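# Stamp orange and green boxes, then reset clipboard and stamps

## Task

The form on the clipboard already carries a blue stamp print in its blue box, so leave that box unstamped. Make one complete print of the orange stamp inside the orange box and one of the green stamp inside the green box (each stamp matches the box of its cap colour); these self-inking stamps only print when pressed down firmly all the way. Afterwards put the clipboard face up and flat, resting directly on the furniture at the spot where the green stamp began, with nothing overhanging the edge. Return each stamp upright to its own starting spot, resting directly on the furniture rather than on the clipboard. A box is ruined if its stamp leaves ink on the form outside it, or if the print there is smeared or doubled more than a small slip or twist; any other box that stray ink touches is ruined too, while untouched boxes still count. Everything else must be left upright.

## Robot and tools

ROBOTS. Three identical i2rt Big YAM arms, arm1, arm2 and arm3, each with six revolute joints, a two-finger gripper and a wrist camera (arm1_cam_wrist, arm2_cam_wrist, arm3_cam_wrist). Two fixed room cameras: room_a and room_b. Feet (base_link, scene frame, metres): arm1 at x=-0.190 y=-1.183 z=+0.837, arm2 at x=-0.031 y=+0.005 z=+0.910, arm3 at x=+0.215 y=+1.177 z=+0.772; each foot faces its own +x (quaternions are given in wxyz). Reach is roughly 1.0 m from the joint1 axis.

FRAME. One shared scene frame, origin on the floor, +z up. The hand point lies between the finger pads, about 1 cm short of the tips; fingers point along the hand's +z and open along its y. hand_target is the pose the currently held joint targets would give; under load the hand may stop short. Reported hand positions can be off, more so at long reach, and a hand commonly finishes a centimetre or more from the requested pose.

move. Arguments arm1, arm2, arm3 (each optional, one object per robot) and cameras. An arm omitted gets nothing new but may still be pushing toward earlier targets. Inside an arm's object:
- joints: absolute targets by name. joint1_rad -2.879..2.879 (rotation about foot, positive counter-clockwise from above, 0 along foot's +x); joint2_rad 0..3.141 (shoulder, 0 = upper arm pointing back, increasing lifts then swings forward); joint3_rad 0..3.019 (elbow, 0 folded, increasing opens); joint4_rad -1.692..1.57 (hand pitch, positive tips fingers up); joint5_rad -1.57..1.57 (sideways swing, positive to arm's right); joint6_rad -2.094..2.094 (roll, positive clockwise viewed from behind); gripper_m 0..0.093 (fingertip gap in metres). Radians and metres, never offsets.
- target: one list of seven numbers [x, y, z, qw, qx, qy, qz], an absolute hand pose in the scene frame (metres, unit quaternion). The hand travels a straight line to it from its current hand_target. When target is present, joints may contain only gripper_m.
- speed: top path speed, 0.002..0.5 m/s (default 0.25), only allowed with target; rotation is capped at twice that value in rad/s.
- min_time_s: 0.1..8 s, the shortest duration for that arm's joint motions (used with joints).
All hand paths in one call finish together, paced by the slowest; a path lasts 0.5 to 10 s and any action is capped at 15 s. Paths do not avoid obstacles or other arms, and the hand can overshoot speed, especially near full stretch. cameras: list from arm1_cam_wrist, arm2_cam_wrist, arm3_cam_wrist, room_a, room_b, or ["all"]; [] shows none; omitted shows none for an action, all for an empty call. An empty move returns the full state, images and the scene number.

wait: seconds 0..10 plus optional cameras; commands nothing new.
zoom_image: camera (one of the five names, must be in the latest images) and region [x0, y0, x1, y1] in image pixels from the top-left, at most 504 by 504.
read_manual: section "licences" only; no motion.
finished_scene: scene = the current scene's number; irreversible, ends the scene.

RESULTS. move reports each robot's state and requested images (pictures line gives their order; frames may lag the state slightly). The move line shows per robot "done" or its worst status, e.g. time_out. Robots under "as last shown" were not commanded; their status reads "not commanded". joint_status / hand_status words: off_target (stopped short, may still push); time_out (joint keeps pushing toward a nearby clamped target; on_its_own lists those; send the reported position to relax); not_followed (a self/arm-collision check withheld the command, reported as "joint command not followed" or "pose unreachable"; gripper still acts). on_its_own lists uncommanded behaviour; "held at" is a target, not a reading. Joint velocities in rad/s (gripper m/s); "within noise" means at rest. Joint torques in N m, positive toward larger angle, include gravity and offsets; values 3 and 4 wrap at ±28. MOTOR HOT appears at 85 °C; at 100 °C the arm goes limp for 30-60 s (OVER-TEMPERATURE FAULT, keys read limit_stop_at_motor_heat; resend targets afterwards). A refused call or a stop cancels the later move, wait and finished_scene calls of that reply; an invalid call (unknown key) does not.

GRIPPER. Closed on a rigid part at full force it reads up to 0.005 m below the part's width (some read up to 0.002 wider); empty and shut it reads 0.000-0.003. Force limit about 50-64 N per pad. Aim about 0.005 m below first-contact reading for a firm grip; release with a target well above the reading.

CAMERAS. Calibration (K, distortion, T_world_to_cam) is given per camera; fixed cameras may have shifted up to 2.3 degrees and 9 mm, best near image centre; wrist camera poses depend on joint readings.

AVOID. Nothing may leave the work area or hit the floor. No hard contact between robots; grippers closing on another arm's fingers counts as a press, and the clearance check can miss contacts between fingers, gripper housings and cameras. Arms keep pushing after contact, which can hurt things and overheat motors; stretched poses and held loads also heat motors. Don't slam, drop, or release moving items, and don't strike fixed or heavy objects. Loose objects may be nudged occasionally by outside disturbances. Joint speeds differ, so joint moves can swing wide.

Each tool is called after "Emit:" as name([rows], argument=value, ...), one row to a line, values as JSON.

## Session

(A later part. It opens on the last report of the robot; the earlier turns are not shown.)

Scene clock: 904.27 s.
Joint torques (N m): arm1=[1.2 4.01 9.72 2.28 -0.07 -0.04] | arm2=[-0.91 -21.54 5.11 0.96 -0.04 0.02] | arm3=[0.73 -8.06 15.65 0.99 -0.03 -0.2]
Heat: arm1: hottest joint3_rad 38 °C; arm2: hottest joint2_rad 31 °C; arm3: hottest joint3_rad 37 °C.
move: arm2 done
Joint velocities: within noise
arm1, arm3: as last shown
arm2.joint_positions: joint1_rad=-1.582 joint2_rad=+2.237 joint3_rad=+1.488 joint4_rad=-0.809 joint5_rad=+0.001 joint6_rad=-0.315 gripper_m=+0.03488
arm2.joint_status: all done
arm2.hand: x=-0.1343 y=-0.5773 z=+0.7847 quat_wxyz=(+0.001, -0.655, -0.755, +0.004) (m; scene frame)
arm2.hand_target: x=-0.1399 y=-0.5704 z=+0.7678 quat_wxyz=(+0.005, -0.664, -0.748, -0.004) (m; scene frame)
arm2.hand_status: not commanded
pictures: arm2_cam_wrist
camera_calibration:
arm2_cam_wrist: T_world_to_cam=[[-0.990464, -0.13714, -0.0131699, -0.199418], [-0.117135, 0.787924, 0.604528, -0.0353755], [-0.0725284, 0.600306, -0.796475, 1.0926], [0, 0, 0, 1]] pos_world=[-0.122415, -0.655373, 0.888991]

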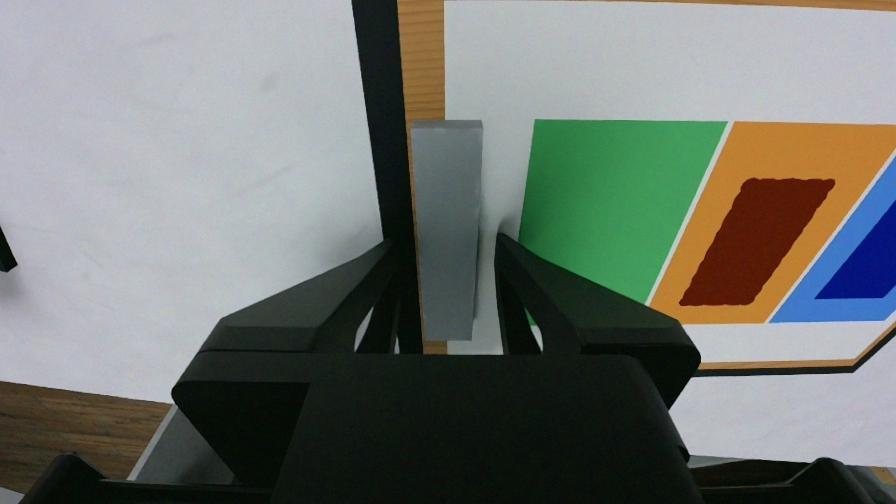

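Emit:
move(arm2={"joints": {"joint2_rad": 2.275, "joint3_rad": 1.485, "joint4_rad": -0.785}, "min_time_s": 0.7})

Emit:
move(arm2={"joints": {"joint2_rad": 2.284, "joint3_rad": 1.485, "joint4_rad": -0.776}, "min_time_s": 0.7}, cameras=["arm2_cam_wrist"])

Scene clock: 911.77 s.
Joint torques (N m): arm1=[1.14 4.01 9.72 2.28 -0.08 -0.04] | arm2=[-1.03 -20.25 5.16 1.11 -0.04 0.02] | arm3=[0.85 -8.06 15.68 0.99 -0.02 -0.22]
Heat: arm1: hottest joint3_rad 38 °C; arm2: hottest joint3_rad 31 °C; arm3: hottest joint3_rad 37 °C.
move: arm2 done
Joint velocities: within noise
arm1, arm3: as last shown
arm2.joint_positions: joint1_rad=-1.582 joint2_rad=+2.237 joint3_rad=+1.488 joint4_rad=-0.802 joint5_rad=+0.001 joint6_rad=-0.314 gripper_m=+0.03488
arm2.joint_status: all done
arm2.hand: x=-0.1345 y=-0.5788 z=+0.7845 quat_wxyz=(-0.001, -0.656, -0.755, +0.007) (m; scene frame)
arm2.hand_target: x=-0.1398 y=-0.5701 z=+0.7619 quat_wxyz=(+0.005, -0.664, -0.748, -0.004) (m; scene frame)
arm2.hand_status: not commanded
pictures: none

Scene clock: 912.77 s.
Joint torques (N m): arm1=[1.2 4.01 9.72 2.28 -0.07 -0.04] | arm2=[-0.97 -19.78 5.19 1.2 -0.04 0] | arm3=[1.26 -7.77 15.79 1.02 0 -0.16]
Heat: arm1: hottest joint3_rad 38 °C; arm2: hottest joint3_rad 31 °C; arm3: hottest joint3_rad 37 °C.
move: arm2 done
Joint velocities: within noise
arm1, arm3: as last shown
arm2.joint_positions: joint1_rad=-1.582 joint2_rad=+2.237 joint3_rad=+1.488 joint4_rad=-0.797 joint5_rad=+0.001 joint6_rad=-0.314 gripper_m=+0.03488
arm2.joint_status: all done
arm2.hand: x=-0.1348 y=-0.5801 z=+0.7843 quat_wxyz=(-0.002, -0.656, -0.755, +0.009) (m; scene frame)
arm2.hand_target: x=-0.1398 y=-0.5698 z=+0.7570 quat_wxyz=(+0.005, -0.664, -0.748, -0.004) (m; scene frame)
arm2.hand_status: not commanded
pictures: arm2_cam_wrist
camera_calibration:
arm2_cam_wrist: T_world_to_cam=[[-0.990685, -0.135843, -0.00947364, -0.20249], [-0.114718, 0.795094, 0.595538, -0.0213821], [-0.0733671, 0.591078, -0.803271, 1.09379], [0, 0, 0, 1]] pos_world=[-0.122809, -0.657019, 0.889422]

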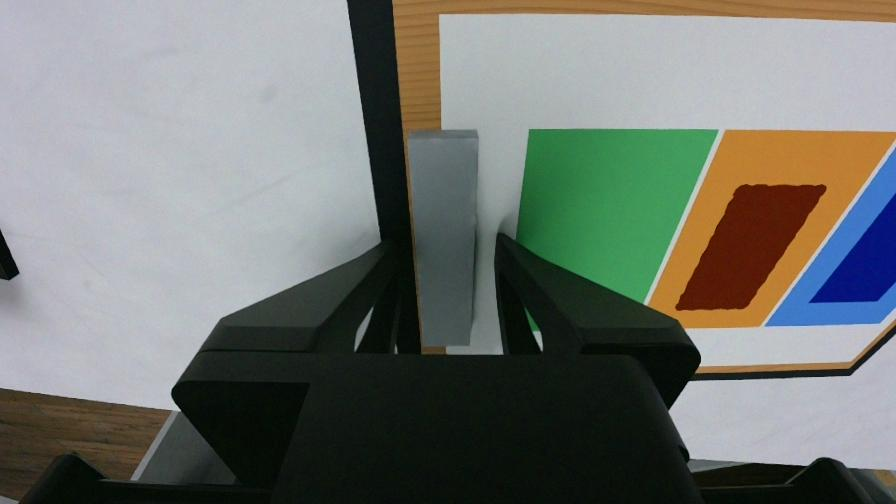

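Emit:
move(arm2={"joints": {"joint2_rad": 2.258, "joint3_rad": 1.485, "joint4_rad": -0.80}, "min_time_s": 0.6})

Emit:
move(arm2={"joints": {"gripper_m": 0.010}}, cameras=["arm2_cam_wrist"])

Scene clock: 920.03 s.
Joint torques (N m): arm1=[1.2 4.01 9.73 2.29 -0.08 -0.04] | arm2=[-0.85 -21.83 5.19 0.21 -0.03 0] | arm3=[0.21 -7.3 15.79 1.22 0.01 -0.15]
Heat: arm1: hottest joint3_rad 38 °C; arm2: hottest joint3_rad 31 °C; arm3: hottest joint3_rad 37 °C.
move: arm2 done
Joint velocities: within noise
arm1.joint_positions: joint1_rad=+0.023 joint2_rad=+0.597 joint3_rad=+1.331 joint4_rad=-1.319 joint5_rad=+0.149 joint6_rad=+0.062 gripper_m=+0.09396
arm1.joint_status: not commanded
arm1.hand: x=-0.4150 y=-1.1212 z=+1.3581 quat_wxyz=(-0.083, +0.869, -0.126, -0.472) (m; scene frame)
arm1.hand_target: x=-0.4125 y=-1.1215 z=+1.3724 quat_wxyz=(-0.083, +0.861, -0.127, -0.486) (m; scene frame)
arm1.hand_status: not commanded
arm2.joint_positions: joint1_rad=-1.582 joint2_rad=+2.237 joint3_rad=+1.488 joint4_rad=-0.797 joint5_rad=+0.001 joint6_rad=-0.314 gripper_m=+0.03488
arm2.joint_status: all done
arm2.hand: x=-0.1348 y=-0.5801 z=+0.7843 quat_wxyz=(-0.002, -0.656, -0.755, +0.009) (m; scene frame)
arm2.hand_target: x=-0.1400 y=-0.5710 z=+0.7717 quat_wxyz=(+0.004, -0.664, -0.748, -0.003) (m; scene frame)
arm2.hand_status: not commanded
arm3: as last shown
pictures: none

Scene clock: 920.57 s.
Joint torques (N m): arm1=[1.2 4.01 9.72 2.26 -0.08 -0.04] | arm2=[-0.79 -21.89 5.19 0.28 0.08 -0.01] | arm3=[0.67 -7.71 15.83 1.1 0 -0.18]
Heat: arm1: hottest joint3_rad 38 °C; arm2: hottest joint3_rad 31 °C; arm3: hottest joint3_rad 37 °C.
move: arm2 off_target
Joint velocities: within noise
arm1, arm3: as last shown
arm2.joint_positions: joint1_rad=-1.583 joint2_rad=+2.237 joint3_rad=+1.488 joint4_rad=-0.797 joint5_rad=-0.002 joint6_rad=-0.314 gripper_m=+0.01906
arm2.joint_status: gripper_m off_target (ended at +0.01909, target +0.01000)
arm2.hand: x=-0.1344 y=-0.5803 z=+0.7845 quat_wxyz=(-0.004, -0.656, -0.755, +0.008) (m; scene frame)
arm2.hand_target: x=-0.1400 y=-0.5711 z=+0.7717 quat_wxyz=(+0.004, -0.664, -0.748, -0.003) (m; scene frame)
arm2.hand_status: not commanded
pictures: arm2_cam_wrist
camera_calibration:
arm2_cam_wrist: T_world_to_cam=[[-0.990686, -0.135579, -0.012657, -0.199609], [-0.11649, 0.795708, 0.594373, -0.0203383], [-0.0705135, 0.590312, -0.80409, 1.09473], [0, 0, 0, 1]] pos_world=[-0.122925, -0.657114, 0.889827]

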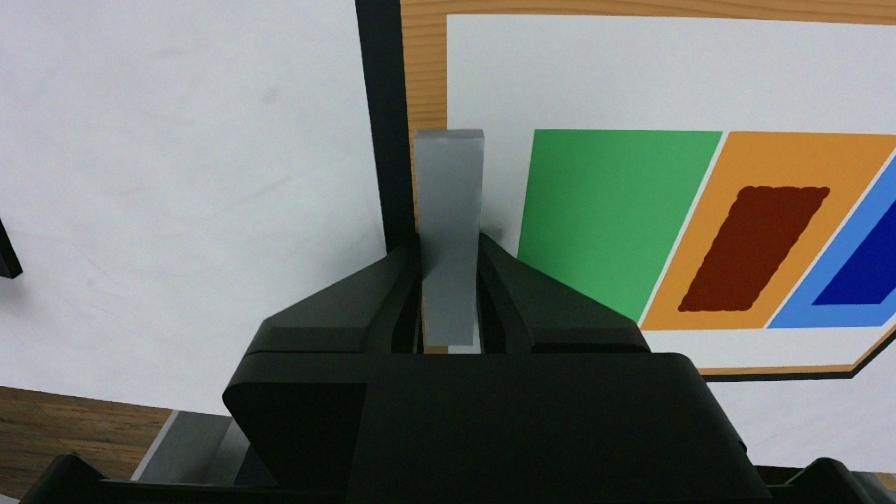

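Emit:
move(arm2={"joints": {"joint2_rad": 1.918, "joint3_rad": 1.815, "joint4_rad": -1.400}, "min_time_s": 2.2}, cameras=["arm2_cam_wrist"])

Scene clock: 959.93 s.
Joint torques (N m): arm1=[1.2 4.07 9.72 2.29 -0.08 -0.04] | arm2=[-0.79 -23.82 11.17 -0.05 0.05 0.01] | arm3=[1.2 -7.77 15.73 1.17 0.01 -0.21]
Heat: arm1: hottest joint3_rad 38 °C; arm2: hottest joint3_rad 31 °C; arm3: hottest joint3_rad 37 °C.
move: arm2 done
Joint velocities: within noise
arm1, arm3: as last shown
arm2.joint_positions: joint1_rad=-1.583 joint2_rad=+1.929 joint3_rad=+1.769 joint4_rad=-1.389 joint5_rad=-0.002 joint6_rad=-0.314 gripper_m=+0.01906
arm2.joint_status: all done
arm2.hand: x=-0.1346 y=-0.5876 z=+1.0588 quat_wxyz=(-0.003, -0.656, -0.755, +0.007) (m; scene frame)
arm2.hand_target: x=-0.1434 y=-0.5969 z=+1.0828 quat_wxyz=(-0.014, -0.663, -0.748, +0.027) (m; scene frame)
arm2.hand_status: not commanded
pictures: arm2_cam_wrist
camera_calibration:
arm2_cam_wrist: T_world_to_cam=[[-0.990691, -0.135506, -0.0129964, -0.196929], [-0.116383, 0.79361, 0.597192, -0.181755], [-0.0706088, 0.593145, -0.801993, 1.31888], [0, 0, 0, 1]] pos_world=[-0.123125, -0.664731, 1.16372]

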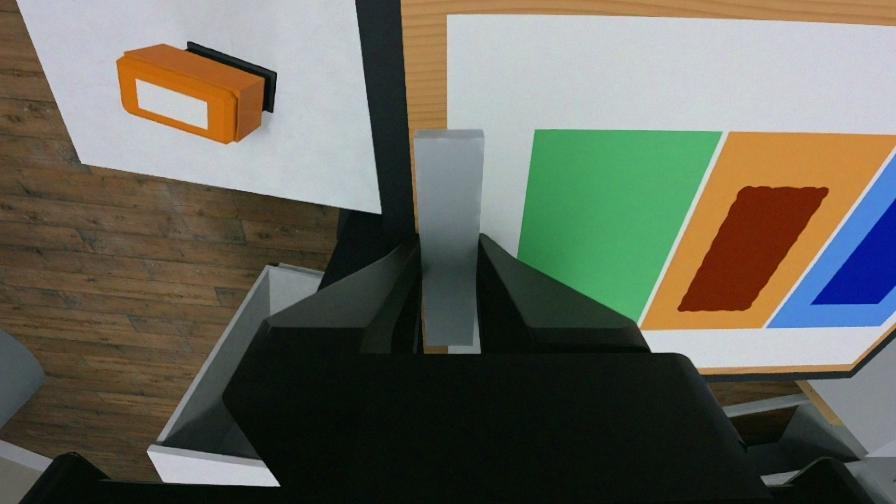

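Emit:
move(arm2={"joints": {"joint1_rad": 1.681, "joint6_rad": 0.168}, "min_time_s": 5}, cameras=["arm2_cam_wrist"])

Scene clock: 970.87 s.
Joint torques (N m): arm1=[1.2 4.01 9.72 2.29 -0.08 -0.03] | arm2=[-0.5 -23.18 11.15 -0.08 0.19 0.03] | arm3=[1.26 -8.06 15.83 1.1 0.01 -0.21]
Heat: arm1: hottest joint3_rad 38 °C; arm2: hottest joint3_rad 32 °C; arm3: hottest joint3_rad 37 °C.
move: arm2 done
Joint velocities: within noise
arm1: as last shown
arm2.joint_positions: joint1_rad=+1.690 joint2_rad=+1.929 joint3_rad=+1.769 joint4_rad=-1.389 joint5_rad=-0.004 joint6_rad=+0.158 gripper_m=+0.01906
arm2.joint_status: all done
arm2.hand: x=-0.0049 y=+0.6040 z=+1.0677 quat_wxyz=(-0.007, +0.633, -0.774, -0.014) (m; scene frame)
arm2.hand_target: x=+0.0021 y=+0.6141 z=+1.0919 quat_wxyz=(-0.024, +0.625, -0.780, -0.029) (m; scene frame)
arm2.hand_status: not commanded
arm3.joint_positions: joint1_rad=-0.404 joint2_rad=+1.250 joint3_rad=+1.433 joint4_rad=-1.120 joint5_rad=+0.000 joint6_rad=+0.006 gripper_m=+0.09397
arm3.joint_status: not commanded
arm3.hand: x=+0.6241 y=+0.9051 z=+1.1512 quat_wxyz=(-0.298, -0.277, -0.910, +0.086) (m; scene frame)
arm3.hand_target: x=+0.6314 y=+0.9027 z=+1.1748 quat_wxyz=(-0.314, -0.270, -0.905, +0.091) (m; scene frame)
arm3.hand_status: not commanded
pictures: arm2_cam_wrist
camera_calibration:
arm2_cam_wrist: T_world_to_cam=[[0.978907, -0.201722, -0.0324013, 0.16364], [-0.145065, -0.797933, 0.585029, -0.143527], [-0.143868, -0.567988, -0.810365, 1.3384], [0, 0, 0, 1]] pos_world=[0.011543, 0.678679, 1.17386]

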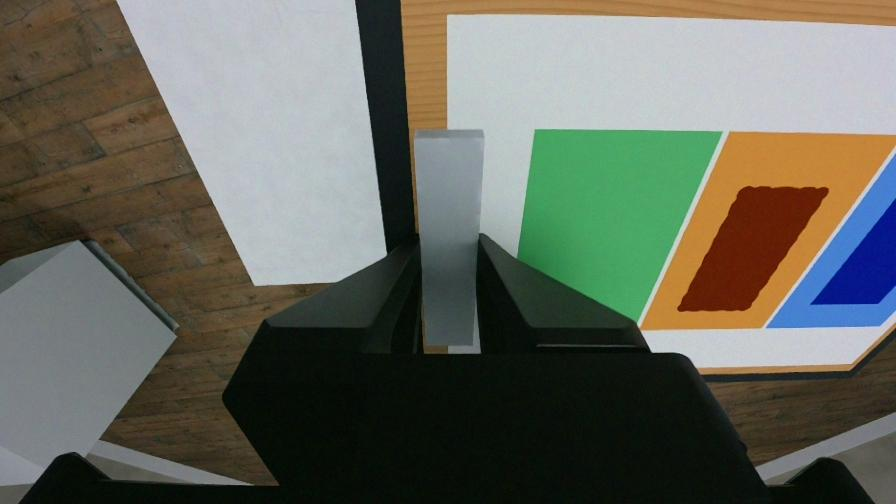

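Emit:
move(arm2={"joints": {"joint2_rad": 2.155, "joint3_rad": 1.553, "joint4_rad": -0.985}, "min_time_s": 2.2})

Emit:
move(arm2={"joints": {"joint2_rad": 2.235, "joint3_rad": 1.538, "joint4_rad": -0.893}, "min_time_s": 1.2}, cameras=["arm2_cam_wrist"])

Scene clock: 1009.30 s.
Joint torques (N m): arm1=[1.14 3.96 9.72 2.28 -0.08 -0.04] | arm2=[-0.38 -22.95 6.54 0.8 0.18 0] | arm3=[0.32 -8.18 15.79 1.06 0.02 -0.18]
Heat: arm1: hottest joint3_rad 38 °C; arm2: hottest joint3_rad 34 °C; arm3: hottest joint3_rad 37 °C.
move: arm2 done
Joint velocities: within noise
arm1, arm3: as last shown
arm2.joint_positions: joint1_rad=+1.690 joint2_rad=+2.148 joint3_rad=+1.549 joint4_rad=-0.997 joint5_rad=-0.004 joint6_rad=+0.158 gripper_m=+0.01906
arm2.joint_status: all done
arm2.hand: x=-0.0058 y=+0.5996 z=+0.8627 quat_wxyz=(+0.009, +0.633, -0.774, +0.004) (m; scene frame)
arm2.hand_target: x=+0.0007 y=+0.6028 z=+0.8597 quat_wxyz=(+0.004, +0.625, -0.781, +0.002) (m; scene frame)
arm2.hand_status: not commanded
pictures: none

Scene clock: 1010.93 s.
Joint torques (N m): arm1=[1.14 4.01 9.72 2.28 -0.08 -0.04] | arm2=[-0.56 -23.06 5.96 0.79 0.19 0.02] | arm3=[0.91 -7.53 15.62 1.03 0.02 -0.18]
Heat: arm1: hottest joint3_rad 38 °C; arm2: hottest joint3_rad 34 °C; arm3: hottest joint3_rad 37 °C.
move: arm2 done
Joint velocities: within noise
arm1, arm3: as last shown
arm2.joint_positions: joint1_rad=+1.690 joint2_rad=+2.222 joint3_rad=+1.536 joint4_rad=-0.905 joint5_rad=-0.004 joint6_rad=+0.158 gripper_m=+0.01906
arm2.joint_status: all done
arm2.hand: x=-0.0059 y=+0.6015 z=+0.8155 quat_wxyz=(+0.007, +0.633, -0.774, +0.002) (m; scene frame)
arm2.hand_target: x=+0.0005 y=+0.6021 z=+0.8086 quat_wxyz=(+0.005, +0.625, -0.781, +0.003) (m; scene frame)
arm2.hand_status: not commanded
pictures: arm2_cam_wrist
camera_calibration:
arm2_cam_wrist: T_world_to_cam=[[0.978797, -0.203221, -0.0256545, 0.151225], [-0.144228, -0.772702, 0.618167, -0.0403196], [-0.145448, -0.60136, -0.785628, 1.13227], [0, 0, 0, 1]] pos_world=[0.0108521, 0.680476, 0.918344]

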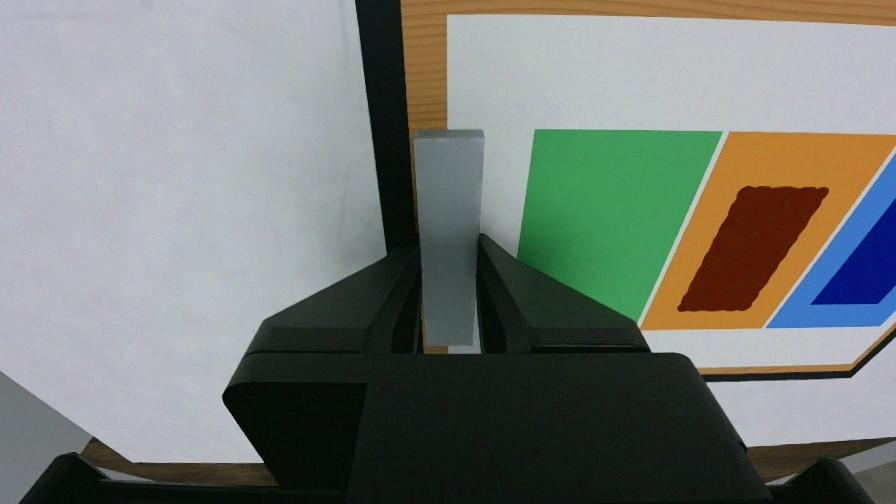

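Emit:
move(arm2={"joints": {"joint2_rad": 2.245, "joint3_rad": 1.538, "joint4_rad": -0.883}, "min_time_s": 0.6})

Emit:
move(arm2={"joints": {"joint2_rad": 2.254, "joint3_rad": 1.538, "joint4_rad": -0.874}, "min_time_s": 0.6})

Emit:
move(arm2={"joints": {"joint2_rad": 2.263, "joint3_rad": 1.538, "joint4_rad": -0.865}, "min_time_s": 0.6})

Emit:
move(arm2={"joints": {"joint2_rad": 2.272, "joint3_rad": 1.538, "joint4_rad": -0.856}, "min_time_s": 0.6})

Scene clock: 1021.03 s.
Joint torques (N m): arm1=[1.14 4.01 9.72 2.28 -0.08 -0.04] | arm2=[-0.62 -22.71 5.86 0.8 0.18 0.02] | arm3=[0.91 -7.59 15.82 1.05 0.01 -0.17]
Heat: arm1: hottest joint3_rad 38 °C; arm2: hottest joint3_rad 34 °C; arm3: hottest joint3_rad 38 °C.
move: arm2 done
Joint velocities: within noise
arm1, arm3: as last shown
arm2.joint_positions: joint1_rad=+1.690 joint2_rad=+2.230 joint3_rad=+1.536 joint4_rad=-0.895 joint5_rad=-0.004 joint6_rad=+0.158 gripper_m=+0.01906
arm2.joint_status: all done
arm2.hand: x=-0.0059 y=+0.6020 z=+0.8109 quat_wxyz=(+0.006, +0.633, -0.774, +0.001) (m; scene frame)
arm2.hand_target: x=+0.0005 y=+0.6021 z=+0.8030 quat_wxyz=(+0.005, +0.625, -0.781, +0.003) (m; scene frame)
arm2.hand_status: not commanded
pictures: none

Scene clock: 1022.00 s.
Joint torques (N m): arm1=[1.2 4.01 9.73 2.29 -0.08 -0.04] | arm2=[-0.38 -22.42 5.82 0.83 0.19 0.01] | arm3=[0.97 -8.29 15.82 1.11 -0.02 -0.19]
Heat: arm1: hottest joint3_rad 38 °C; arm2: hottest joint3_rad 34 °C; arm3: hottest joint3_rad 38 °C.
move: arm2 done
Joint velocities: within noise
arm1, arm3: as last shown
arm2.joint_positions: joint1_rad=+1.690 joint2_rad=+2.239 joint3_rad=+1.536 joint4_rad=-0.886 joint5_rad=-0.004 joint6_rad=+0.158 gripper_m=+0.01906
arm2.joint_status: all done
arm2.hand: x=-0.0059 y=+0.6023 z=+0.8060 quat_wxyz=(+0.006, +0.633, -0.774, +0.001) (m; scene frame)
arm2.hand_target: x=+0.0005 y=+0.6021 z=+0.7975 quat_wxyz=(+0.005, +0.625, -0.781, +0.003) (m; scene frame)
arm2.hand_status: not commanded
pictures: none

Scene clock: 1022.90 s.
Joint torques (N m): arm1=[1.2 4.01 9.72 2.28 -0.07 -0.03] | arm2=[-0.5 -21.89 5.83 0.95 0.18 0.01] | arm3=[0.85 -7.71 15.73 1.14 0 -0.18]
Heat: arm1: hottest joint3_rad 38 °C; arm2: hottest joint3_rad 34 °C; arm3: hottest joint3_rad 38 °C.
move: arm2 done
Joint velocities: within noise
arm1.joint_positions: joint1_rad=+0.023 joint2_rad=+0.597 joint3_rad=+1.331 joint4_rad=-1.319 joint5_rad=+0.149 joint6_rad=+0.062 gripper_m=+0.09396
arm1.joint_status: not commanded
arm1.hand: x=-0.4150 y=-1.1212 z=+1.3581 quat_wxyz=(-0.083, +0.869, -0.126, -0.472) (m; scene frame)
arm1.hand_target: x=-0.4125 y=-1.1215 z=+1.3724 quat_wxyz=(-0.083, +0.861, -0.127, -0.486) (m; scene frame)
arm1.hand_status: not commanded
arm2.joint_positions: joint1_rad=+1.690 joint2_rad=+2.240 joint3_rad=+1.536 joint4_rad=-0.880 joint5_rad=-0.004 joint6_rad=+0.160 gripper_m=+0.01906
arm2.joint_status: all done
arm2.hand: x=-0.0058 y=+0.6036 z=+0.8051 quat_wxyz=(+0.004, +0.632, -0.775, -0.001) (m; scene frame)
arm2.hand_target: x=+0.0005 y=+0.6021 z=+0.7924 quat_wxyz=(+0.005, +0.625, -0.781, +0.003) (m; scene frame)
arm2.hand_status: not commanded
arm3: as last shown
pictures: none

Scene clock: 1023.80 s.
Joint torques (N m): arm1=[1.14 4.01 9.72 2.29 -0.08 -0.03] | arm2=[-0.56 -21.42 5.82 1.07 0.15 -0.05] | arm3=[1.55 -7.41 15.76 1.03 0.01 -0.21]
Heat: arm1: hottest joint3_rad 38 °C; arm2: hottest joint3_rad 34 °C; arm3: hottest joint3_rad 38 °C.
move: arm2 done
Joint velocities: within noise
arm1, arm3: as last shown
arm2.joint_positions: joint1_rad=+1.690 joint2_rad=+2.242 joint3_rad=+1.536 joint4_rad=-0.874 joint5_rad=-0.004 joint6_rad=+0.164 gripper_m=+0.01906
arm2.joint_status: all done
arm2.hand: x=-0.0057 y=+0.6045 z=+0.8040 quat_wxyz=(+0.003, +0.631, -0.776, -0.002) (m; scene frame)
arm2.hand_target: x=+0.0005 y=+0.6021 z=+0.7871 quat_wxyz=(+0.005, +0.625, -0.780, +0.003) (m; scene frame)
arm2.hand_status: not commanded
pictures: none

Emit:
move(arm2={"joints": {"joint2_rad": 2.285, "joint3_rad": 1.536, "joint4_rad": -0.848}, "min_time_s": 0.6}, cameras=["arm2_cam_wrist"])

Scene clock: 1029.03 s.
Joint torques (N m): arm1=[1.14 4.01 9.72 2.29 -0.07 -0.04] | arm2=[-0.44 -20.37 5.64 1.35 0.17 -0.05] | arm3=[0.67 -7.82 15.79 1.06 -0.04 -0.2]
Heat: arm1: hottest joint3_rad 38 °C; arm2: hottest joint3_rad 34 °C; arm3: hottest joint3_rad 38 °C.
move: arm2 done
Joint velocities: within noise
arm1, arm3: as last shown
arm2.joint_positions: joint1_rad=+1.690 joint2_rad=+2.243 joint3_rad=+1.536 joint4_rad=-0.873 joint5_rad=-0.004 joint6_rad=+0.164 gripper_m=+0.01906
arm2.joint_status: all done
arm2.hand: x=-0.0057 y=+0.6044 z=+0.8033 quat_wxyz=(+0.003, +0.630, -0.776, -0.002) (m; scene frame)
arm2.hand_target: x=+0.0003 y=+0.5997 z=+0.7792 quat_wxyz=(+0.007, +0.625, -0.781, +0.006) (m; scene frame)
arm2.hand_status: not commanded
pictures: arm2_cam_wrist
camera_calibration:
arm2_cam_wrist: T_world_to_cam=[[0.977543, -0.209003, -0.0269881, 0.155978], [-0.149568, -0.778299, 0.60982, -0.0203996], [-0.148459, -0.592088, -0.792081, 1.12416], [0, 0, 0, 1]] pos_world=[0.0113658, 0.682324, 0.907074]

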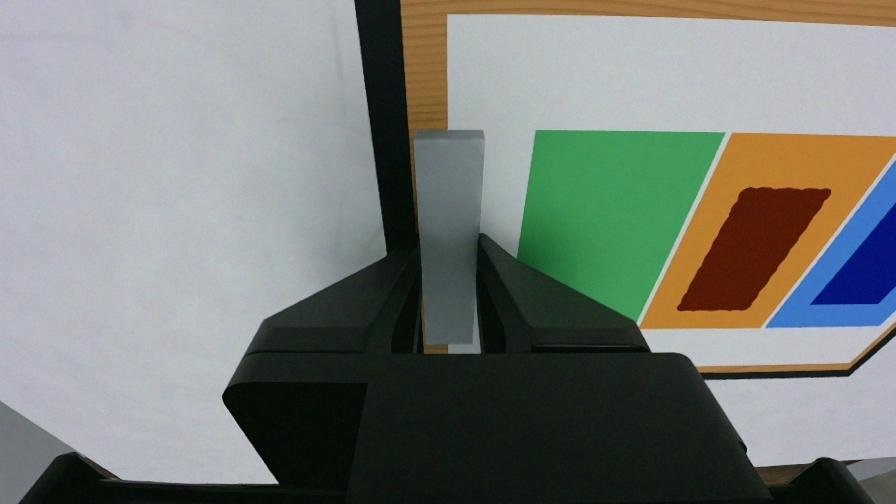

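Emit:
move(arm2={"joints": {"gripper_m": 0.045}})

Emit:
move(arm2={"joints": {"joint2_rad": 2.10, "joint3_rad": 1.64, "joint4_rad": -1.13}, "min_time_s": 1.5}, cameras=["arm2_cam_wrist"])

Scene clock: 1035.00 s.
Joint torques (N m): arm1=[1.2 4.07 9.73 2.28 -0.08 -0.04] | arm2=[-0.32 -20.95 5.68 0.88 0.13 -0.05] | arm3=[1.08 -7.82 15.75 1.06 0 -0.17]
Heat: arm1: hottest joint3_rad 38 °C; arm2: hottest joint3_rad 33 °C; arm3: hottest joint3_rad 38 °C.
move: arm2 done
Joint velocities: within noise
arm1: as last shown
arm2.joint_positions: joint1_rad=+1.690 joint2_rad=+2.244 joint3_rad=+1.536 joint4_rad=-0.862 joint5_rad=-0.002 joint6_rad=+0.164 gripper_m=+0.04482
arm2.joint_status: all done
arm2.hand: x=-0.0053 y=+0.6071 z=+0.8029 quat_wxyz=(-0.001, +0.630, -0.776, -0.005) (m; scene frame)
arm2.hand_target: x=+0.0003 y=+0.5997 z=+0.7791 quat_wxyz=(+0.008, +0.625, -0.781, +0.006) (m; scene frame)
arm2.hand_status: not commanded
arm3.joint_positions: joint1_rad=-0.404 joint2_rad=+1.250 joint3_rad=+1.433 joint4_rad=-1.120 joint5_rad=+0.000 joint6_rad=+0.006 gripper_m=+0.09397
arm3.joint_status: not commanded
arm3.hand: x=+0.6241 y=+0.9051 z=+1.1512 quat_wxyz=(-0.298, -0.277, -0.910, +0.086) (m; scene frame)
arm3.hand_target: x=+0.6314 y=+0.9027 z=+1.1748 quat_wxyz=(-0.314, -0.270, -0.905, +0.091) (m; scene frame)
arm3.hand_status: not commanded
pictures: none

Scene clock: 1037.00 s.
Joint torques (N m): arm1=[1.2 4.01 9.72 2.29 -0.08 -0.03] | arm2=[-0.62 -23.59 9.59 -0.18 0.11 -0.04] | arm3=[1.03 -7.94 15.77 1.06 0 -0.21]
Heat: arm1: hottest joint3_rad 38 °C; arm2: hottest joint3_rad 33 °C; arm3: hottest joint3_rad 38 °C.
move: arm2 done
Joint velocities: within noise
arm1, arm3: as last shown
arm2.joint_positions: joint1_rad=+1.690 joint2_rad=+2.106 joint3_rad=+1.603 joint4_rad=-1.118 joint5_rad=-0.002 joint6_rad=+0.164 gripper_m=+0.04492
arm2.joint_status: all done
arm2.hand: x=-0.0052 y=+0.6003 z=+0.9048 quat_wxyz=(+0.016, +0.630, -0.776, +0.014) (m; scene frame)
arm2.hand_target: x=+0.0015 y=+0.6133 z=+0.9207 quat_wxyz=(+0.005, +0.625, -0.781, +0.003) (m; scene frame)
arm2.hand_status: not commanded
pictures: arm2_cam_wrist
camera_calibration:
arm2_cam_wrist: T_world_to_cam=[[0.977602, -0.209669, -0.018267, 0.149824], [-0.149471, -0.752777, 0.641081, -0.129047], [-0.148166, -0.623991, -0.767256, 1.1988], [0, 0, 0, 1]] pos_world=[0.0118642, 0.682313, 1.00525]

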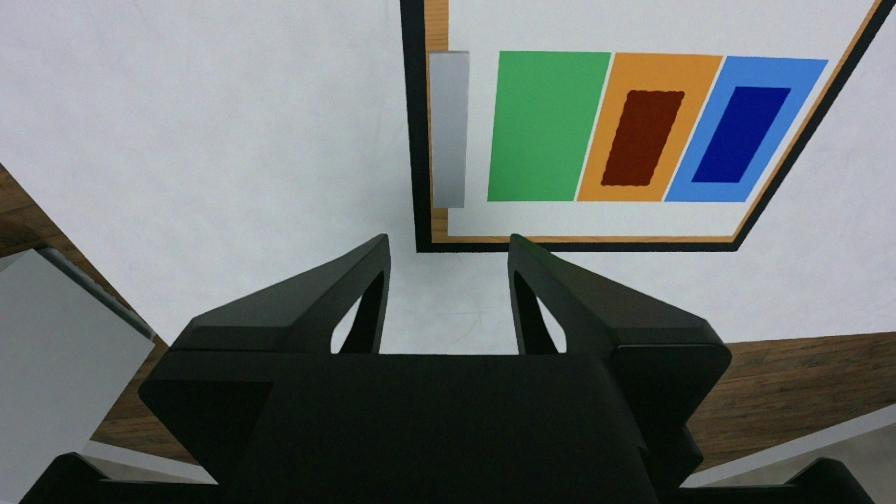

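Emit:
move(arm2={"joints": {"joint2_rad": 1.75, "joint3_rad": 1.75, "joint4_rad": -1.4}, "min_time_s": 1.2})

Emit:
move(arm2={"joints": {"joint1_rad": 0.0, "joint2_rad": 0.9, "joint3_rad": 1.4, "joint4_rad": -1.3, "joint5_rad": 0, "joint6_rad": 0}, "min_time_s": 2.5})

Emit:
move(arm3={"joints": {"joint1_rad": -1.760, "joint2_rad": 2.004, "joint3_rad": 1.834, "joint4_rad": -1.369, "joint6_rad": -0.165, "gripper_m": 0.05}, "min_time_s": 3}, cameras=["arm3_cam_wrist"])

Scene clock: 1077.07 s.
Joint torques (N m): arm1=[1.14 4.01 9.72 2.28 -0.07 -0.04] | arm2=[-0.56 -19.02 10.81 0.12 0.09 -0.05] | arm3=[1.08 -7.18 15.68 1.02 -0.02 -0.2]
Heat: arm1: hottest joint3_rad 38 °C; arm2: hottest joint3_rad 35 °C; arm3: hottest joint3_rad 38 °C.
move: arm2 done
Joint velocities: within noise
arm1, arm3: as last shown
arm2.joint_positions: joint1_rad=+1.690 joint2_rad=+1.744 joint3_rad=+1.712 joint4_rad=-1.388 joint5_rad=-0.002 joint6_rad=+0.164 gripper_m=+0.04492
arm2.joint_status: all done
arm2.hand: x=-0.0055 y=+0.5759 z=+1.1493 quat_wxyz=(-0.051, +0.628, -0.774, -0.061) (m; scene frame)
arm2.hand_target: x=+0.0007 y=+0.5827 z=+1.1614 quat_wxyz=(-0.058, +0.622, -0.778, -0.068) (m; scene frame)
arm2.hand_status: not commanded
pictures: none

Scene clock: 1080.23 s.
Joint torques (N m): arm1=[1.2 4.01 9.73 2.28 -0.07 -0.03] | arm2=[-0.85 -3.72 7.65 2.35 0.06 -0.22] | arm3=[0.62 -8.12 15.82 1.11 -0.02 -0.16]
Heat: arm1: hottest joint3_rad 38 °C; arm2: hottest joint3_rad 35 °C; arm3: hottest joint3_rad 38 °C.
move: arm2 done
Joint velocities: within noise
arm1, arm3: as last shown
arm2.joint_positions: joint1_rad=+0.013 joint2_rad=+0.895 joint3_rad=+1.402 joint4_rad=-1.319 joint5_rad=-0.001 joint6_rad=+0.011 gripper_m=+0.04492
arm2.joint_status: all done
arm2.hand: x=+0.3092 y=-0.0500 z=+1.3828 quat_wxyz=(-0.368, -0.076, -0.927, +0.022) (m; scene frame)
arm2.hand_target: x=+0.3136 y=-0.0552 z=+1.3835 quat_wxyz=(-0.373, -0.077, -0.924, +0.027) (m; scene frame)
arm2.hand_status: not commanded
pictures: none

Scene clock: 1083.93 s.
Joint torques (N m): arm1=[1.2 4.01 9.73 2.28 -0.08 -0.04] | arm2=[-0.67 -3.96 7.64 2.33 0.05 -0.21] | arm3=[1.32 -17.61 14.08 0.03 0.03 -0.22]
Heat: arm1: hottest joint3_rad 38 °C; arm2: hottest joint3_rad 34 °C; arm3: hottest joint3_rad 38 °C.
move: arm3 done
Joint velocities: within noise
arm1: as last shown
arm2.joint_positions: joint1_rad=+0.013 joint2_rad=+0.895 joint3_rad=+1.402 joint4_rad=-1.319 joint5_rad=-0.001 joint6_rad=+0.010 gripper_m=+0.04492
arm2.joint_status: not commanded
arm2.hand: x=+0.3092 y=-0.0500 z=+1.3828 quat_wxyz=(-0.368, -0.075, -0.927, +0.022) (m; scene frame)
arm2.hand_target: x=+0.3136 y=-0.0552 z=+1.3835 quat_wxyz=(-0.373, -0.076, -0.924, +0.027) (m; scene frame)
arm2.hand_status: not commanded
arm3.joint_positions: joint1_rad=-1.768 joint2_rad=+1.997 joint3_rad=+1.783 joint4_rad=-1.359 joint5_rad=+0.000 joint6_rad=-0.157 gripper_m=+0.05007
arm3.joint_status: all done
arm3.hand: x=-0.0100 y=+0.6066 z=+0.8870 quat_wxyz=(+0.003, -0.780, -0.626, -0.002) (m; scene frame)
arm3.hand_target: x=-0.0101 y=+0.5920 z=+0.9019 quat_wxyz=(-0.005, -0.775, -0.632, +0.012) (m; scene frame)
arm3.hand_status: not commanded
pictures: arm3_cam_wrist
camera_calibration:
arm3_cam_wrist: T_world_to_cam=[[-0.971988, 0.23503, -0.000217542, -0.149543], [0.188528, 0.780226, 0.596409, -0.996532], [0.140344, 0.579662, -0.80268, 0.485028], [0, 0, 0, 1]] pos_world=[-0.0255511, 0.531515, 0.983631]

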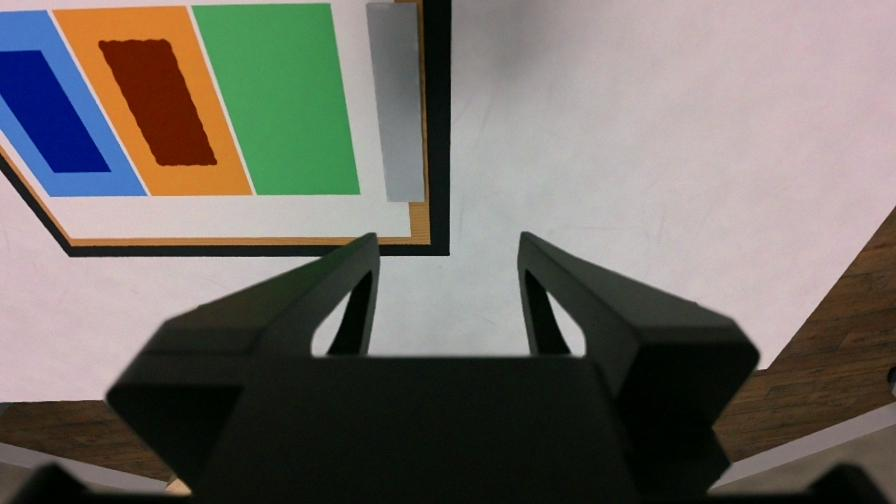

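Emit:
move(arm3={"joints": {"joint1_rad": -1.719, "joint2_rad": 2.068, "joint3_rad": 1.862, "joint4_rad": -1.306, "joint6_rad": -0.108}, "min_time_s": 1.2}, cameras=["arm3_cam_wrist"])

Scene clock: 1120.33 s.
Joint torques (N m): arm1=[1.2 4.01 9.72 2.29 -0.08 -0.03] | arm2=[-0.79 -3.72 7.64 2.39 0.04 -0.21] | arm3=[1.44 -17.79 14.16 0.9 -0.02 -0.06]
Heat: arm1: hottest joint3_rad 38 °C; arm2: hottest joint3_rad 34 °C; arm3: hottest joint3_rad 38 °C.
move: arm3 done
Joint velocities: within noise
arm1.joint_positions: joint1_rad=+0.023 joint2_rad=+0.597 joint3_rad=+1.331 joint4_rad=-1.319 joint5_rad=+0.149 joint6_rad=+0.062 gripper_m=+0.09396
arm1.joint_status: not commanded
arm1.hand: x=-0.4150 y=-1.1212 z=+1.3581 quat_wxyz=(-0.083, +0.869, -0.126, -0.472) (m; scene frame)
arm1.hand_target: x=-0.4125 y=-1.1215 z=+1.3724 quat_wxyz=(-0.083, +0.861, -0.127, -0.486) (m; scene frame)
arm1.hand_status: not commanded
arm2: as last shown
arm3.joint_positions: joint1_rad=-1.730 joint2_rad=+2.053 joint3_rad=+1.809 joint4_rad=-1.319 joint5_rad=+0.000 joint6_rad=-0.116 gripper_m=+0.05007
arm3.joint_status: all done
arm3.hand: x=+0.0060 y=+0.5825 z=+0.8626 quat_wxyz=(+0.001, -0.781, -0.624, +0.002) (m; scene frame)
arm3.hand_target: x=+0.0060 y=+0.5608 z=+0.8736 quat_wxyz=(-0.013, -0.780, -0.625, +0.023) (m; scene frame)
arm3.hand_status: not commanded
pictures: arm3_cam_wrist
camera_calibration:
arm3_cam_wrist: T_world_to_cam=[[-0.971174, 0.238371, 0.000722624, -0.131138], [0.193037, 0.78469, 0.589066, -0.962524], [0.139849, 0.572225, -0.808085, 0.486264], [0, 0, 0, 1]] pos_world=[-0.00955838, 0.50829, 0.960027]

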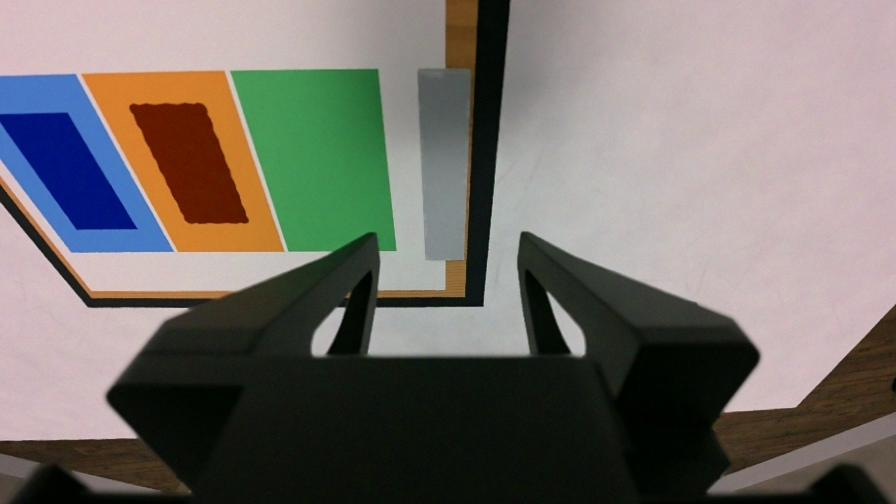

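Emit:
move(arm3={"joints": {"joint2_rad": 2.096, "joint3_rad": 1.761, "joint4_rad": -1.237, "gripper_m": 0.036}, "min_time_s": 1.2})

Emit:
move(arm3={"joints": {"joint2_rad": 2.112, "joint3_rad": 1.739, "joint4_rad": -1.197}, "min_time_s": 1.0}, cameras=["arm3_cam_wrist"])

Scene clock: 1148.07 s.
Joint torques (N m): arm1=[1.14 4.01 9.72 2.29 -0.07 -0.04] | arm2=[-0.79 -3.78 7.68 2.37 0.06 -0.22] | arm3=[1.44 -18.26 9.26 0.94 0 -0.04]
Heat: arm1: hottest joint3_rad 38 °C; arm2: hottest joint3_rad 33 °C; arm3: hottest joint3_rad 37 °C.
move: arm3 done
Joint velocities: within noise
arm1, arm2: as last shown
arm3.joint_positions: joint1_rad=-1.730 joint2_rad=+2.085 joint3_rad=+1.760 joint4_rad=-1.250 joint5_rad=+0.000 joint6_rad=-0.116 gripper_m=+0.03607
arm3.joint_status: all done
arm3.hand: x=+0.0066 y=+0.5847 z=+0.8256 quat_wxyz=(+0.004, -0.781, -0.624, -0.003) (m; scene frame)
arm3.hand_target: x=+0.0123 y=+0.5799 z=+0.8188 quat_wxyz=(+0.003, -0.780, -0.626, -0.002) (m; scene frame)
arm3.hand_status: not commanded
pictures: none

Scene clock: 1149.40 s.
Joint torques (N m): arm1=[1.2 4.01 9.72 2.29 -0.08 -0.04] | arm2=[-0.73 -3.84 7.62 2.4 0.06 -0.21] | arm3=[1.73 -17.38 8.96 0.94 -0.03 -0.06]
Heat: arm1: hottest joint3_rad 38 °C; arm2: hottest joint3_rad 33 °C; arm3: hottest joint3_rad 37 °C.
move: arm3 done
Joint velocities: within noise
arm1, arm2: as last shown
arm3.joint_positions: joint1_rad=-1.730 joint2_rad=+2.097 joint3_rad=+1.739 joint4_rad=-1.211 joint5_rad=+0.000 joint6_rad=-0.116 gripper_m=+0.03607
arm3.joint_status: all done
arm3.hand: x=+0.0063 y=+0.5840 z=+0.8104 quat_wxyz=(+0.002, -0.781, -0.624, -0.001) (m; scene frame)
arm3.hand_target: x=+0.0123 y=+0.5799 z=+0.8013 quat_wxyz=(+0.003, -0.780, -0.626, -0.001) (m; scene frame)
arm3.hand_status: not commanded
pictures: arm3_cam_wrist
camera_calibration:
arm3_cam_wrist: T_world_to_cam=[[-0.971076, 0.238771, 0.00013063, -0.130905], [0.192222, 0.78144, 0.593635, -0.934794], [0.141641, 0.57649, -0.804734, 0.437891], [0, 0, 0, 1]] pos_world=[-0.00945382, 0.509302, 0.90733]

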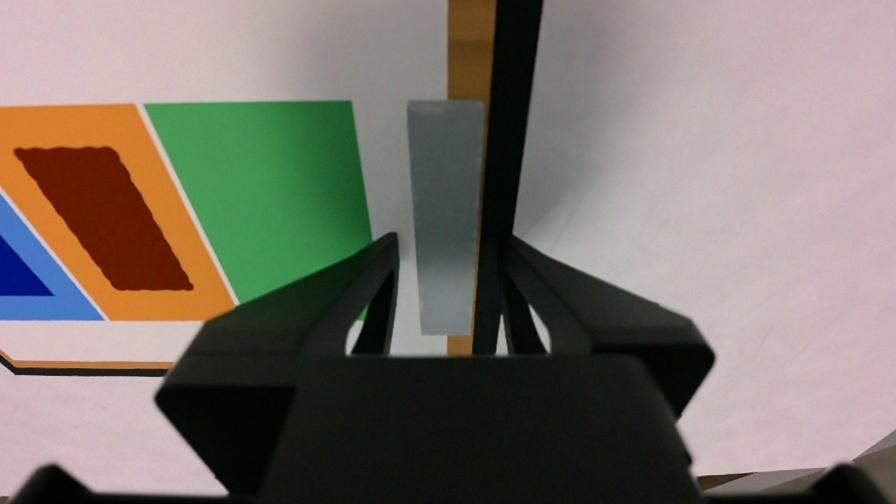

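Emit:
move(arm3={"joints": {"joint2_rad": 2.118, "joint3_rad": 1.732, "joint4_rad": -1.185}, "min_time_s": 0.6})

Emit:
move(arm3={"joints": {"joint2_rad": 2.124, "joint3_rad": 1.726, "joint4_rad": -1.174}, "min_time_s": 0.6})

Emit:
move(arm3={"joints": {"joint2_rad": 2.130, "joint3_rad": 1.720, "joint4_rad": -1.163}, "min_time_s": 0.6}, cameras=["arm3_cam_wrist"])

Scene clock: 1157.93 s.
Joint torques (N m): arm1=[1.14 4.01 9.73 2.29 -0.07 -0.04] | arm2=[-0.97 -3.9 7.6 2.37 0.06 -0.2] | arm3=[1.49 -16.85 8.51 1.25 0.01 -0.03]
Heat: arm1: hottest joint3_rad 38 °C; arm2: hottest joint3_rad 33 °C; arm3: hottest joint3_rad 36 °C.
move: arm3 done
Joint velocities: within noise
arm1, arm2: as last shown
arm3.joint_positions: joint1_rad=-1.730 joint2_rad=+2.097 joint3_rad=+1.738 joint4_rad=-1.203 joint5_rad=+0.000 joint6_rad=-0.116 gripper_m=+0.03607
arm3.joint_status: all done
arm3.hand: x=+0.0059 y=+0.5829 z=+0.8099 quat_wxyz=(+0.001, -0.781, -0.624, +0.002) (m; scene frame)
arm3.hand_target: x=+0.0123 y=+0.5802 z=+0.7954 quat_wxyz=(+0.003, -0.780, -0.626, -0.002) (m; scene frame)
arm3.hand_status: not commanded
pictures: none

Scene clock: 1158.83 s.
Joint torques (N m): arm1=[1.2 4.01 9.72 2.28 -0.07 -0.03] | arm2=[-0.91 -3.55 7.64 2.28 0.05 -0.2] | arm3=[1.61 -16.09 8.24 1.35 0.03 -0.08]
Heat: arm1: hottest joint3_rad 38 °C; arm2: hottest joint3_rad 33 °C; arm3: hottest joint3_rad 36 °C.
move: arm3 done
Joint velocities: within noise
arm1, arm2: as last shown
arm3.joint_positions: joint1_rad=-1.730 joint2_rad=+2.097 joint3_rad=+1.735 joint4_rad=-1.200 joint5_rad=+0.000 joint6_rad=-0.116 gripper_m=+0.03607
arm3.joint_status: all done
arm3.hand: x=+0.0059 y=+0.5830 z=+0.8090 quat_wxyz=(+0.001, -0.781, -0.624, +0.002) (m; scene frame)
arm3.hand_target: x=+0.0124 y=+0.5806 z=+0.7894 quat_wxyz=(+0.003, -0.780, -0.626, -0.002) (m; scene frame)
arm3.hand_status: not commanded
pictures: none

Scene clock: 1159.73 s.
Joint torques (N m): arm1=[1.2 4.01 9.73 2.29 -0.07 -0.04] | arm2=[-0.79 -3.84 7.65 2.32 0.06 -0.2] | arm3=[1.14 -16.15 7.92 1.7 0 -0.03]
Heat: arm1: hottest joint3_rad 38 °C; arm2: hottest joint3_rad 33 °C; arm3: hottest joint3_rad 36 °C.
move: arm3 done
Joint velocities: within noise
arm1, arm2: as last shown
arm3.joint_positions: joint1_rad=-1.730 joint2_rad=+2.097 joint3_rad=+1.733 joint4_rad=-1.198 joint5_rad=+0.000 joint6_rad=-0.116 gripper_m=+0.03607
arm3.joint_status: all done
arm3.hand: x=+0.0060 y=+0.5831 z=+0.8084 quat_wxyz=(+0.001, -0.781, -0.624, +0.002) (m; scene frame)
arm3.hand_target: x=+0.0125 y=+0.5810 z=+0.7837 quat_wxyz=(+0.004, -0.780, -0.626, -0.003) (m; scene frame)
arm3.hand_status: not commanded
pictures: arm3_cam_wrist
camera_calibration:
arm3_cam_wrist: T_world_to_cam=[[-0.971091, 0.238708, 0.00082766, -0.131459], [0.19353, 0.78526, 0.588143, -0.930691], [0.139745, 0.571301, -0.808756, 0.443073], [0, 0, 0, 1]] pos_world=[-0.00945927, 0.509087, 0.905827]

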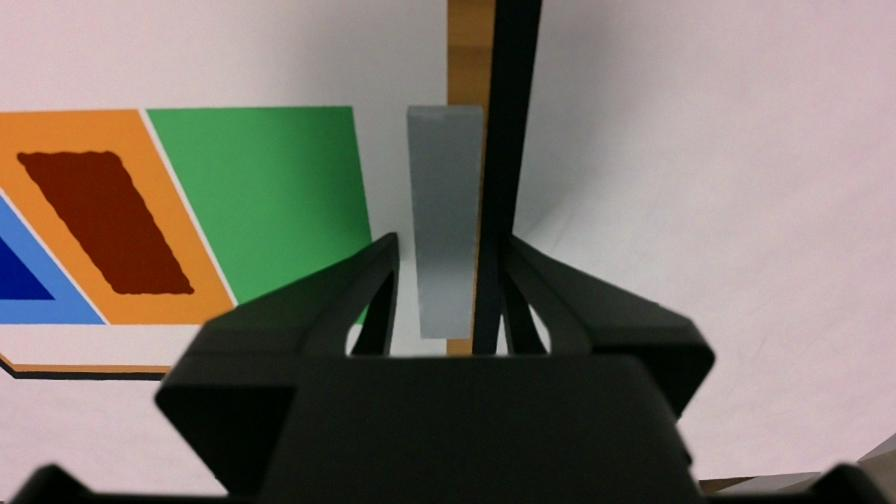

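Emit:
move(arm3={"joints": {"joint2_rad": 2.112, "joint3_rad": 1.734, "joint4_rad": -1.188}, "min_time_s": 0.6})

Emit:
move(arm3={"joints": {"gripper_m": 0.010}}, cameras=["arm3_cam_wrist"])

Scene clock: 1166.53 s.
Joint torques (N m): arm1=[1.2 4.01 9.72 2.28 -0.08 -0.03] | arm2=[-0.73 -3.84 7.56 2.43 0.05 -0.21] | arm3=[1.49 -17.38 9.11 0.77 0 -0.05]
Heat: arm1: hottest joint3_rad 38 °C; arm2: hottest joint3_rad 33 °C; arm3: hottest joint3_rad 36 °C.
move: arm3 done
Joint velocities: within noise
arm1, arm2: as last shown
arm3.joint_positions: joint1_rad=-1.730 joint2_rad=+2.097 joint3_rad=+1.733 joint4_rad=-1.198 joint5_rad=+0.000 joint6_rad=-0.116 gripper_m=+0.03607
arm3.joint_status: all done
arm3.hand: x=+0.0060 y=+0.5831 z=+0.8084 quat_wxyz=(+0.001, -0.781, -0.624, +0.002) (m; scene frame)
arm3.hand_target: x=+0.0121 y=+0.5797 z=+0.7995 quat_wxyz=(+0.002, -0.780, -0.626, +0.000) (m; scene frame)
arm3.hand_status: not commanded
pictures: none

Scene clock: 1167.10 s.
Joint torques (N m): arm1=[1.2 4.01 9.72 2.28 -0.08 -0.04] | arm2=[-0.73 -3.66 7.65 2.39 0.04 -0.21] | arm3=[1.08 -17.85 9.07 0.75 0.06 -0.04]
Heat: arm1: hottest joint3_rad 38 °C; arm2: hottest joint3_rad 33 °C; arm3: hottest joint3_rad 36 °C.
move: arm3 off_target
Joint velocities: within noise
arm1: as last shown
arm2.joint_positions: joint1_rad=+0.013 joint2_rad=+0.895 joint3_rad=+1.402 joint4_rad=-1.319 joint5_rad=-0.001 joint6_rad=+0.010 gripper_m=+0.04492
arm2.joint_status: not commanded
arm2.hand: x=+0.3092 y=-0.0500 z=+1.3828 quat_wxyz=(-0.368, -0.075, -0.927, +0.022) (m; scene frame)
arm2.hand_target: x=+0.3136 y=-0.0552 z=+1.3835 quat_wxyz=(-0.373, -0.076, -0.924, +0.027) (m; scene frame)
arm2.hand_status: not commanded
arm3.joint_positions: joint1_rad=-1.726 joint2_rad=+2.097 joint3_rad=+1.733 joint4_rad=-1.198 joint5_rad=-0.001 joint6_rad=-0.114 gripper_m=+0.01874
arm3.joint_status: gripper_m off_target (ended at +0.01877, target +0.01000)
arm3.hand: x=+0.0087 y=+0.5821 z=+0.8084 quat_wxyz=(+0.000, -0.780, -0.625, +0.002) (m; scene frame)
arm3.hand_target: x=+0.0122 y=+0.5796 z=+0.7995 quat_wxyz=(+0.002, -0.780, -0.626, +0.000) (m; scene frame)
arm3.hand_status: not commanded
pictures: arm3_cam_wrist
camera_calibration:
arm3_cam_wrist: T_world_to_cam=[[-0.971794, 0.235832, -0.000287412, -0.12613], [0.190633, 0.786258, 0.587757, -0.930607], [0.138838, 0.571124, -0.809038, 0.443605], [0, 0, 0, 1]] pos_world=[-0.00675694, 0.508089, 0.905828]

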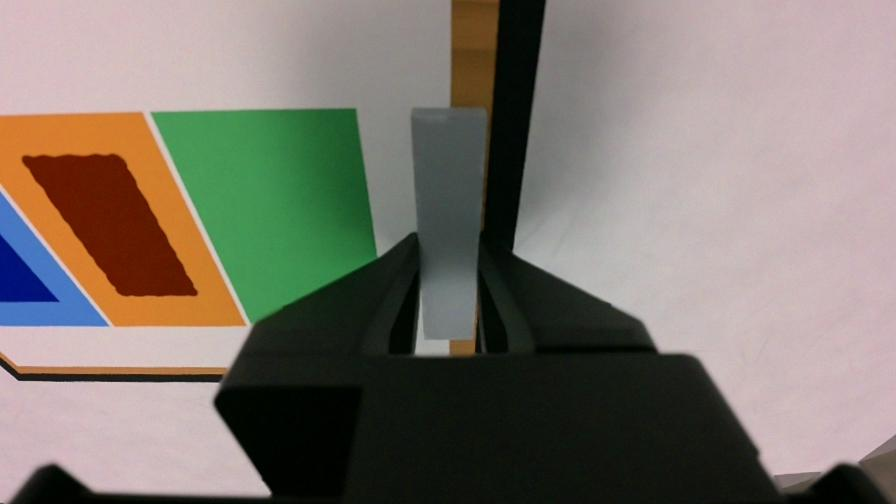

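Emit:
move(arm3={"joints": {"joint2_rad": 1.80, "joint3_rad": 1.735, "joint4_rad": -1.490}, "min_time_s": 2.2}, cameras=["arm3_cam_wrist"])

Scene clock: 1200.40 s.
Joint torques (N m): arm1=[1.2 4.01 9.72 2.28 -0.08 -0.03] | arm2=[-0.85 -3.66 7.62 2.36 0.06 -0.2] | arm3=[1.08 -18.61 10.39 -0.16 -0.03 -0.13]
Heat: arm1: hottest joint3_rad 38 °C; arm2: hottest joint3_rad 33 °C; arm3: hottest joint3_rad 34 °C.
move: arm3 done
Joint velocities: within noise
arm1.joint_positions: joint1_rad=+0.023 joint2_rad=+0.597 joint3_rad=+1.331 joint4_rad=-1.319 joint5_rad=+0.149 joint6_rad=+0.062 gripper_m=+0.09396
arm1.joint_status: not commanded
arm1.hand: x=-0.4150 y=-1.1212 z=+1.3581 quat_wxyz=(-0.083, +0.869, -0.126, -0.472) (m; scene frame)
arm1.hand_target: x=-0.4125 y=-1.1215 z=+1.3724 quat_wxyz=(-0.083, +0.861, -0.127, -0.486) (m; scene frame)
arm1.hand_status: not commanded
arm2: as last shown
arm3.joint_positions: joint1_rad=-1.726 joint2_rad=+1.831 joint3_rad=+1.727 joint4_rad=-1.478 joint5_rad=+0.002 joint6_rad=-0.110 gripper_m=+0.01874
arm3.joint_status: all done
arm3.hand: x=+0.0307 y=+0.6455 z=+0.9602 quat_wxyz=(+0.007, -0.782, -0.624, -0.006) (m; scene frame)
arm3.hand_target: x=+0.0357 y=+0.6468 z=+0.9799 quat_wxyz=(-0.001, -0.780, -0.626, +0.005) (m; scene frame)
arm3.hand_status: not commanded
pictures: arm3_cam_wrist
camera_calibration:
arm3_cam_wrist: T_world_to_cam=[[-0.970793, 0.239917, 0.000483141, -0.123023], [0.191413, 0.773308, 0.604446, -1.08153], [0.144644, 0.586885, -0.796646, 0.50493], [0, 0, 0, 1]] pos_world=[0.014553, 0.569532, 1.05603]

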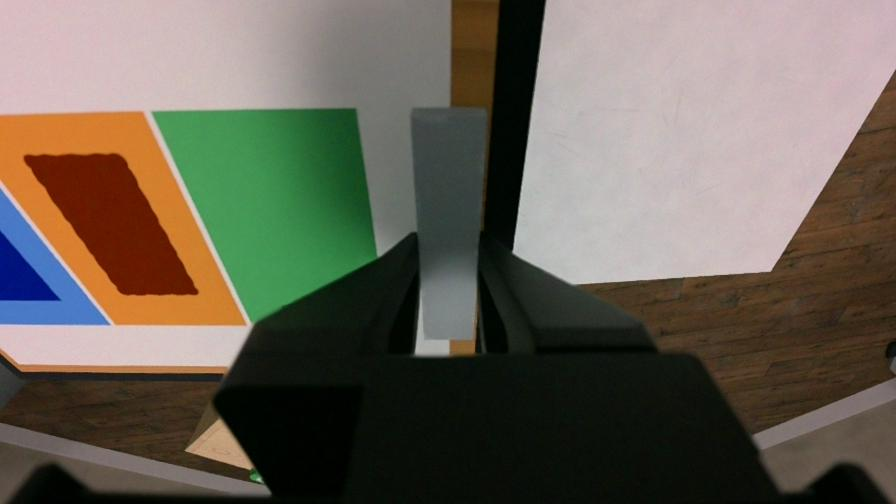

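Emit:
move(arm3={"joints": {"joint1_rad": 1.034, "joint6_rad": 0.275}, "min_time_s": 4.5}, cameras=["arm3_cam_wrist"])

Scene clock: 1210.67 s.
Joint torques (N m): arm1=[1.2 4.01 9.72 2.28 -0.07 -0.04] | arm2=[-0.91 -3.9 7.66 2.36 0.05 -0.21] | arm3=[-0.85 -19.14 10.29 -0.13 -0.06 -0.06]
Heat: arm1: hottest joint3_rad 38 °C; arm2: hottest joint3_rad 33 °C; arm3: hottest joint3_rad 34 °C.
move: arm3 done
Joint velocities: within noise
arm1, arm2: as last shown
arm3.joint_positions: joint1_rad=+1.043 joint2_rad=+1.831 joint3_rad=+1.727 joint4_rad=-1.478 joint5_rad=+0.002 joint6_rad=+0.268 gripper_m=+0.01874
arm3.joint_status: all done
arm3.hand: x=+0.5811 y=+1.6033 z=+0.9660 quat_wxyz=(+0.004, +0.294, -0.956, +0.001) (m; scene frame)
arm3.hand_target: x=+0.5828 y=+1.5977 z=+0.9857 quat_wxyz=(-0.007, +0.286, -0.958, -0.008) (m; scene frame)
arm3.hand_status: not commanded
pictures: arm3_cam_wrist
camera_calibration:
arm3_cam_wrist: T_world_to_cam=[[0.546743, -0.837293, -0.00367713, 1.03074], [-0.67099, -0.440767, 0.596235, 0.524452], [-0.500844, -0.32352, -0.802801, 1.70857], [0, 0, 0, 1]] pos_world=[0.644076, 1.64695, 1.06274]

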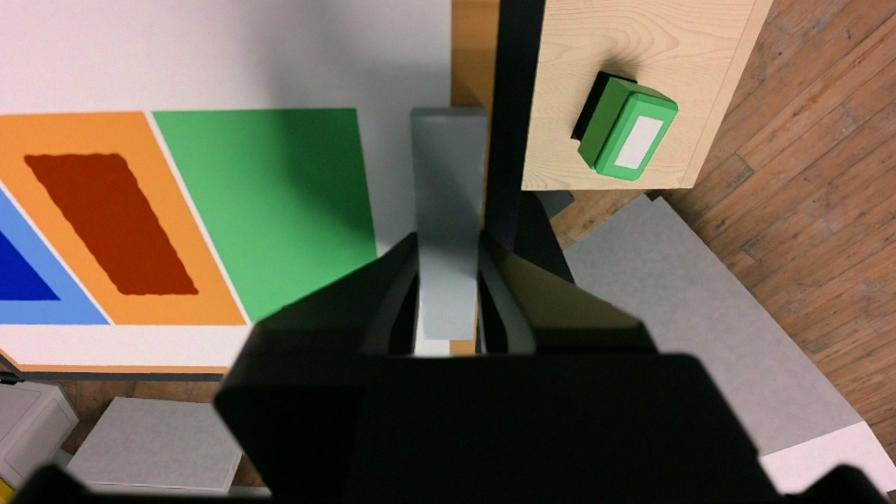

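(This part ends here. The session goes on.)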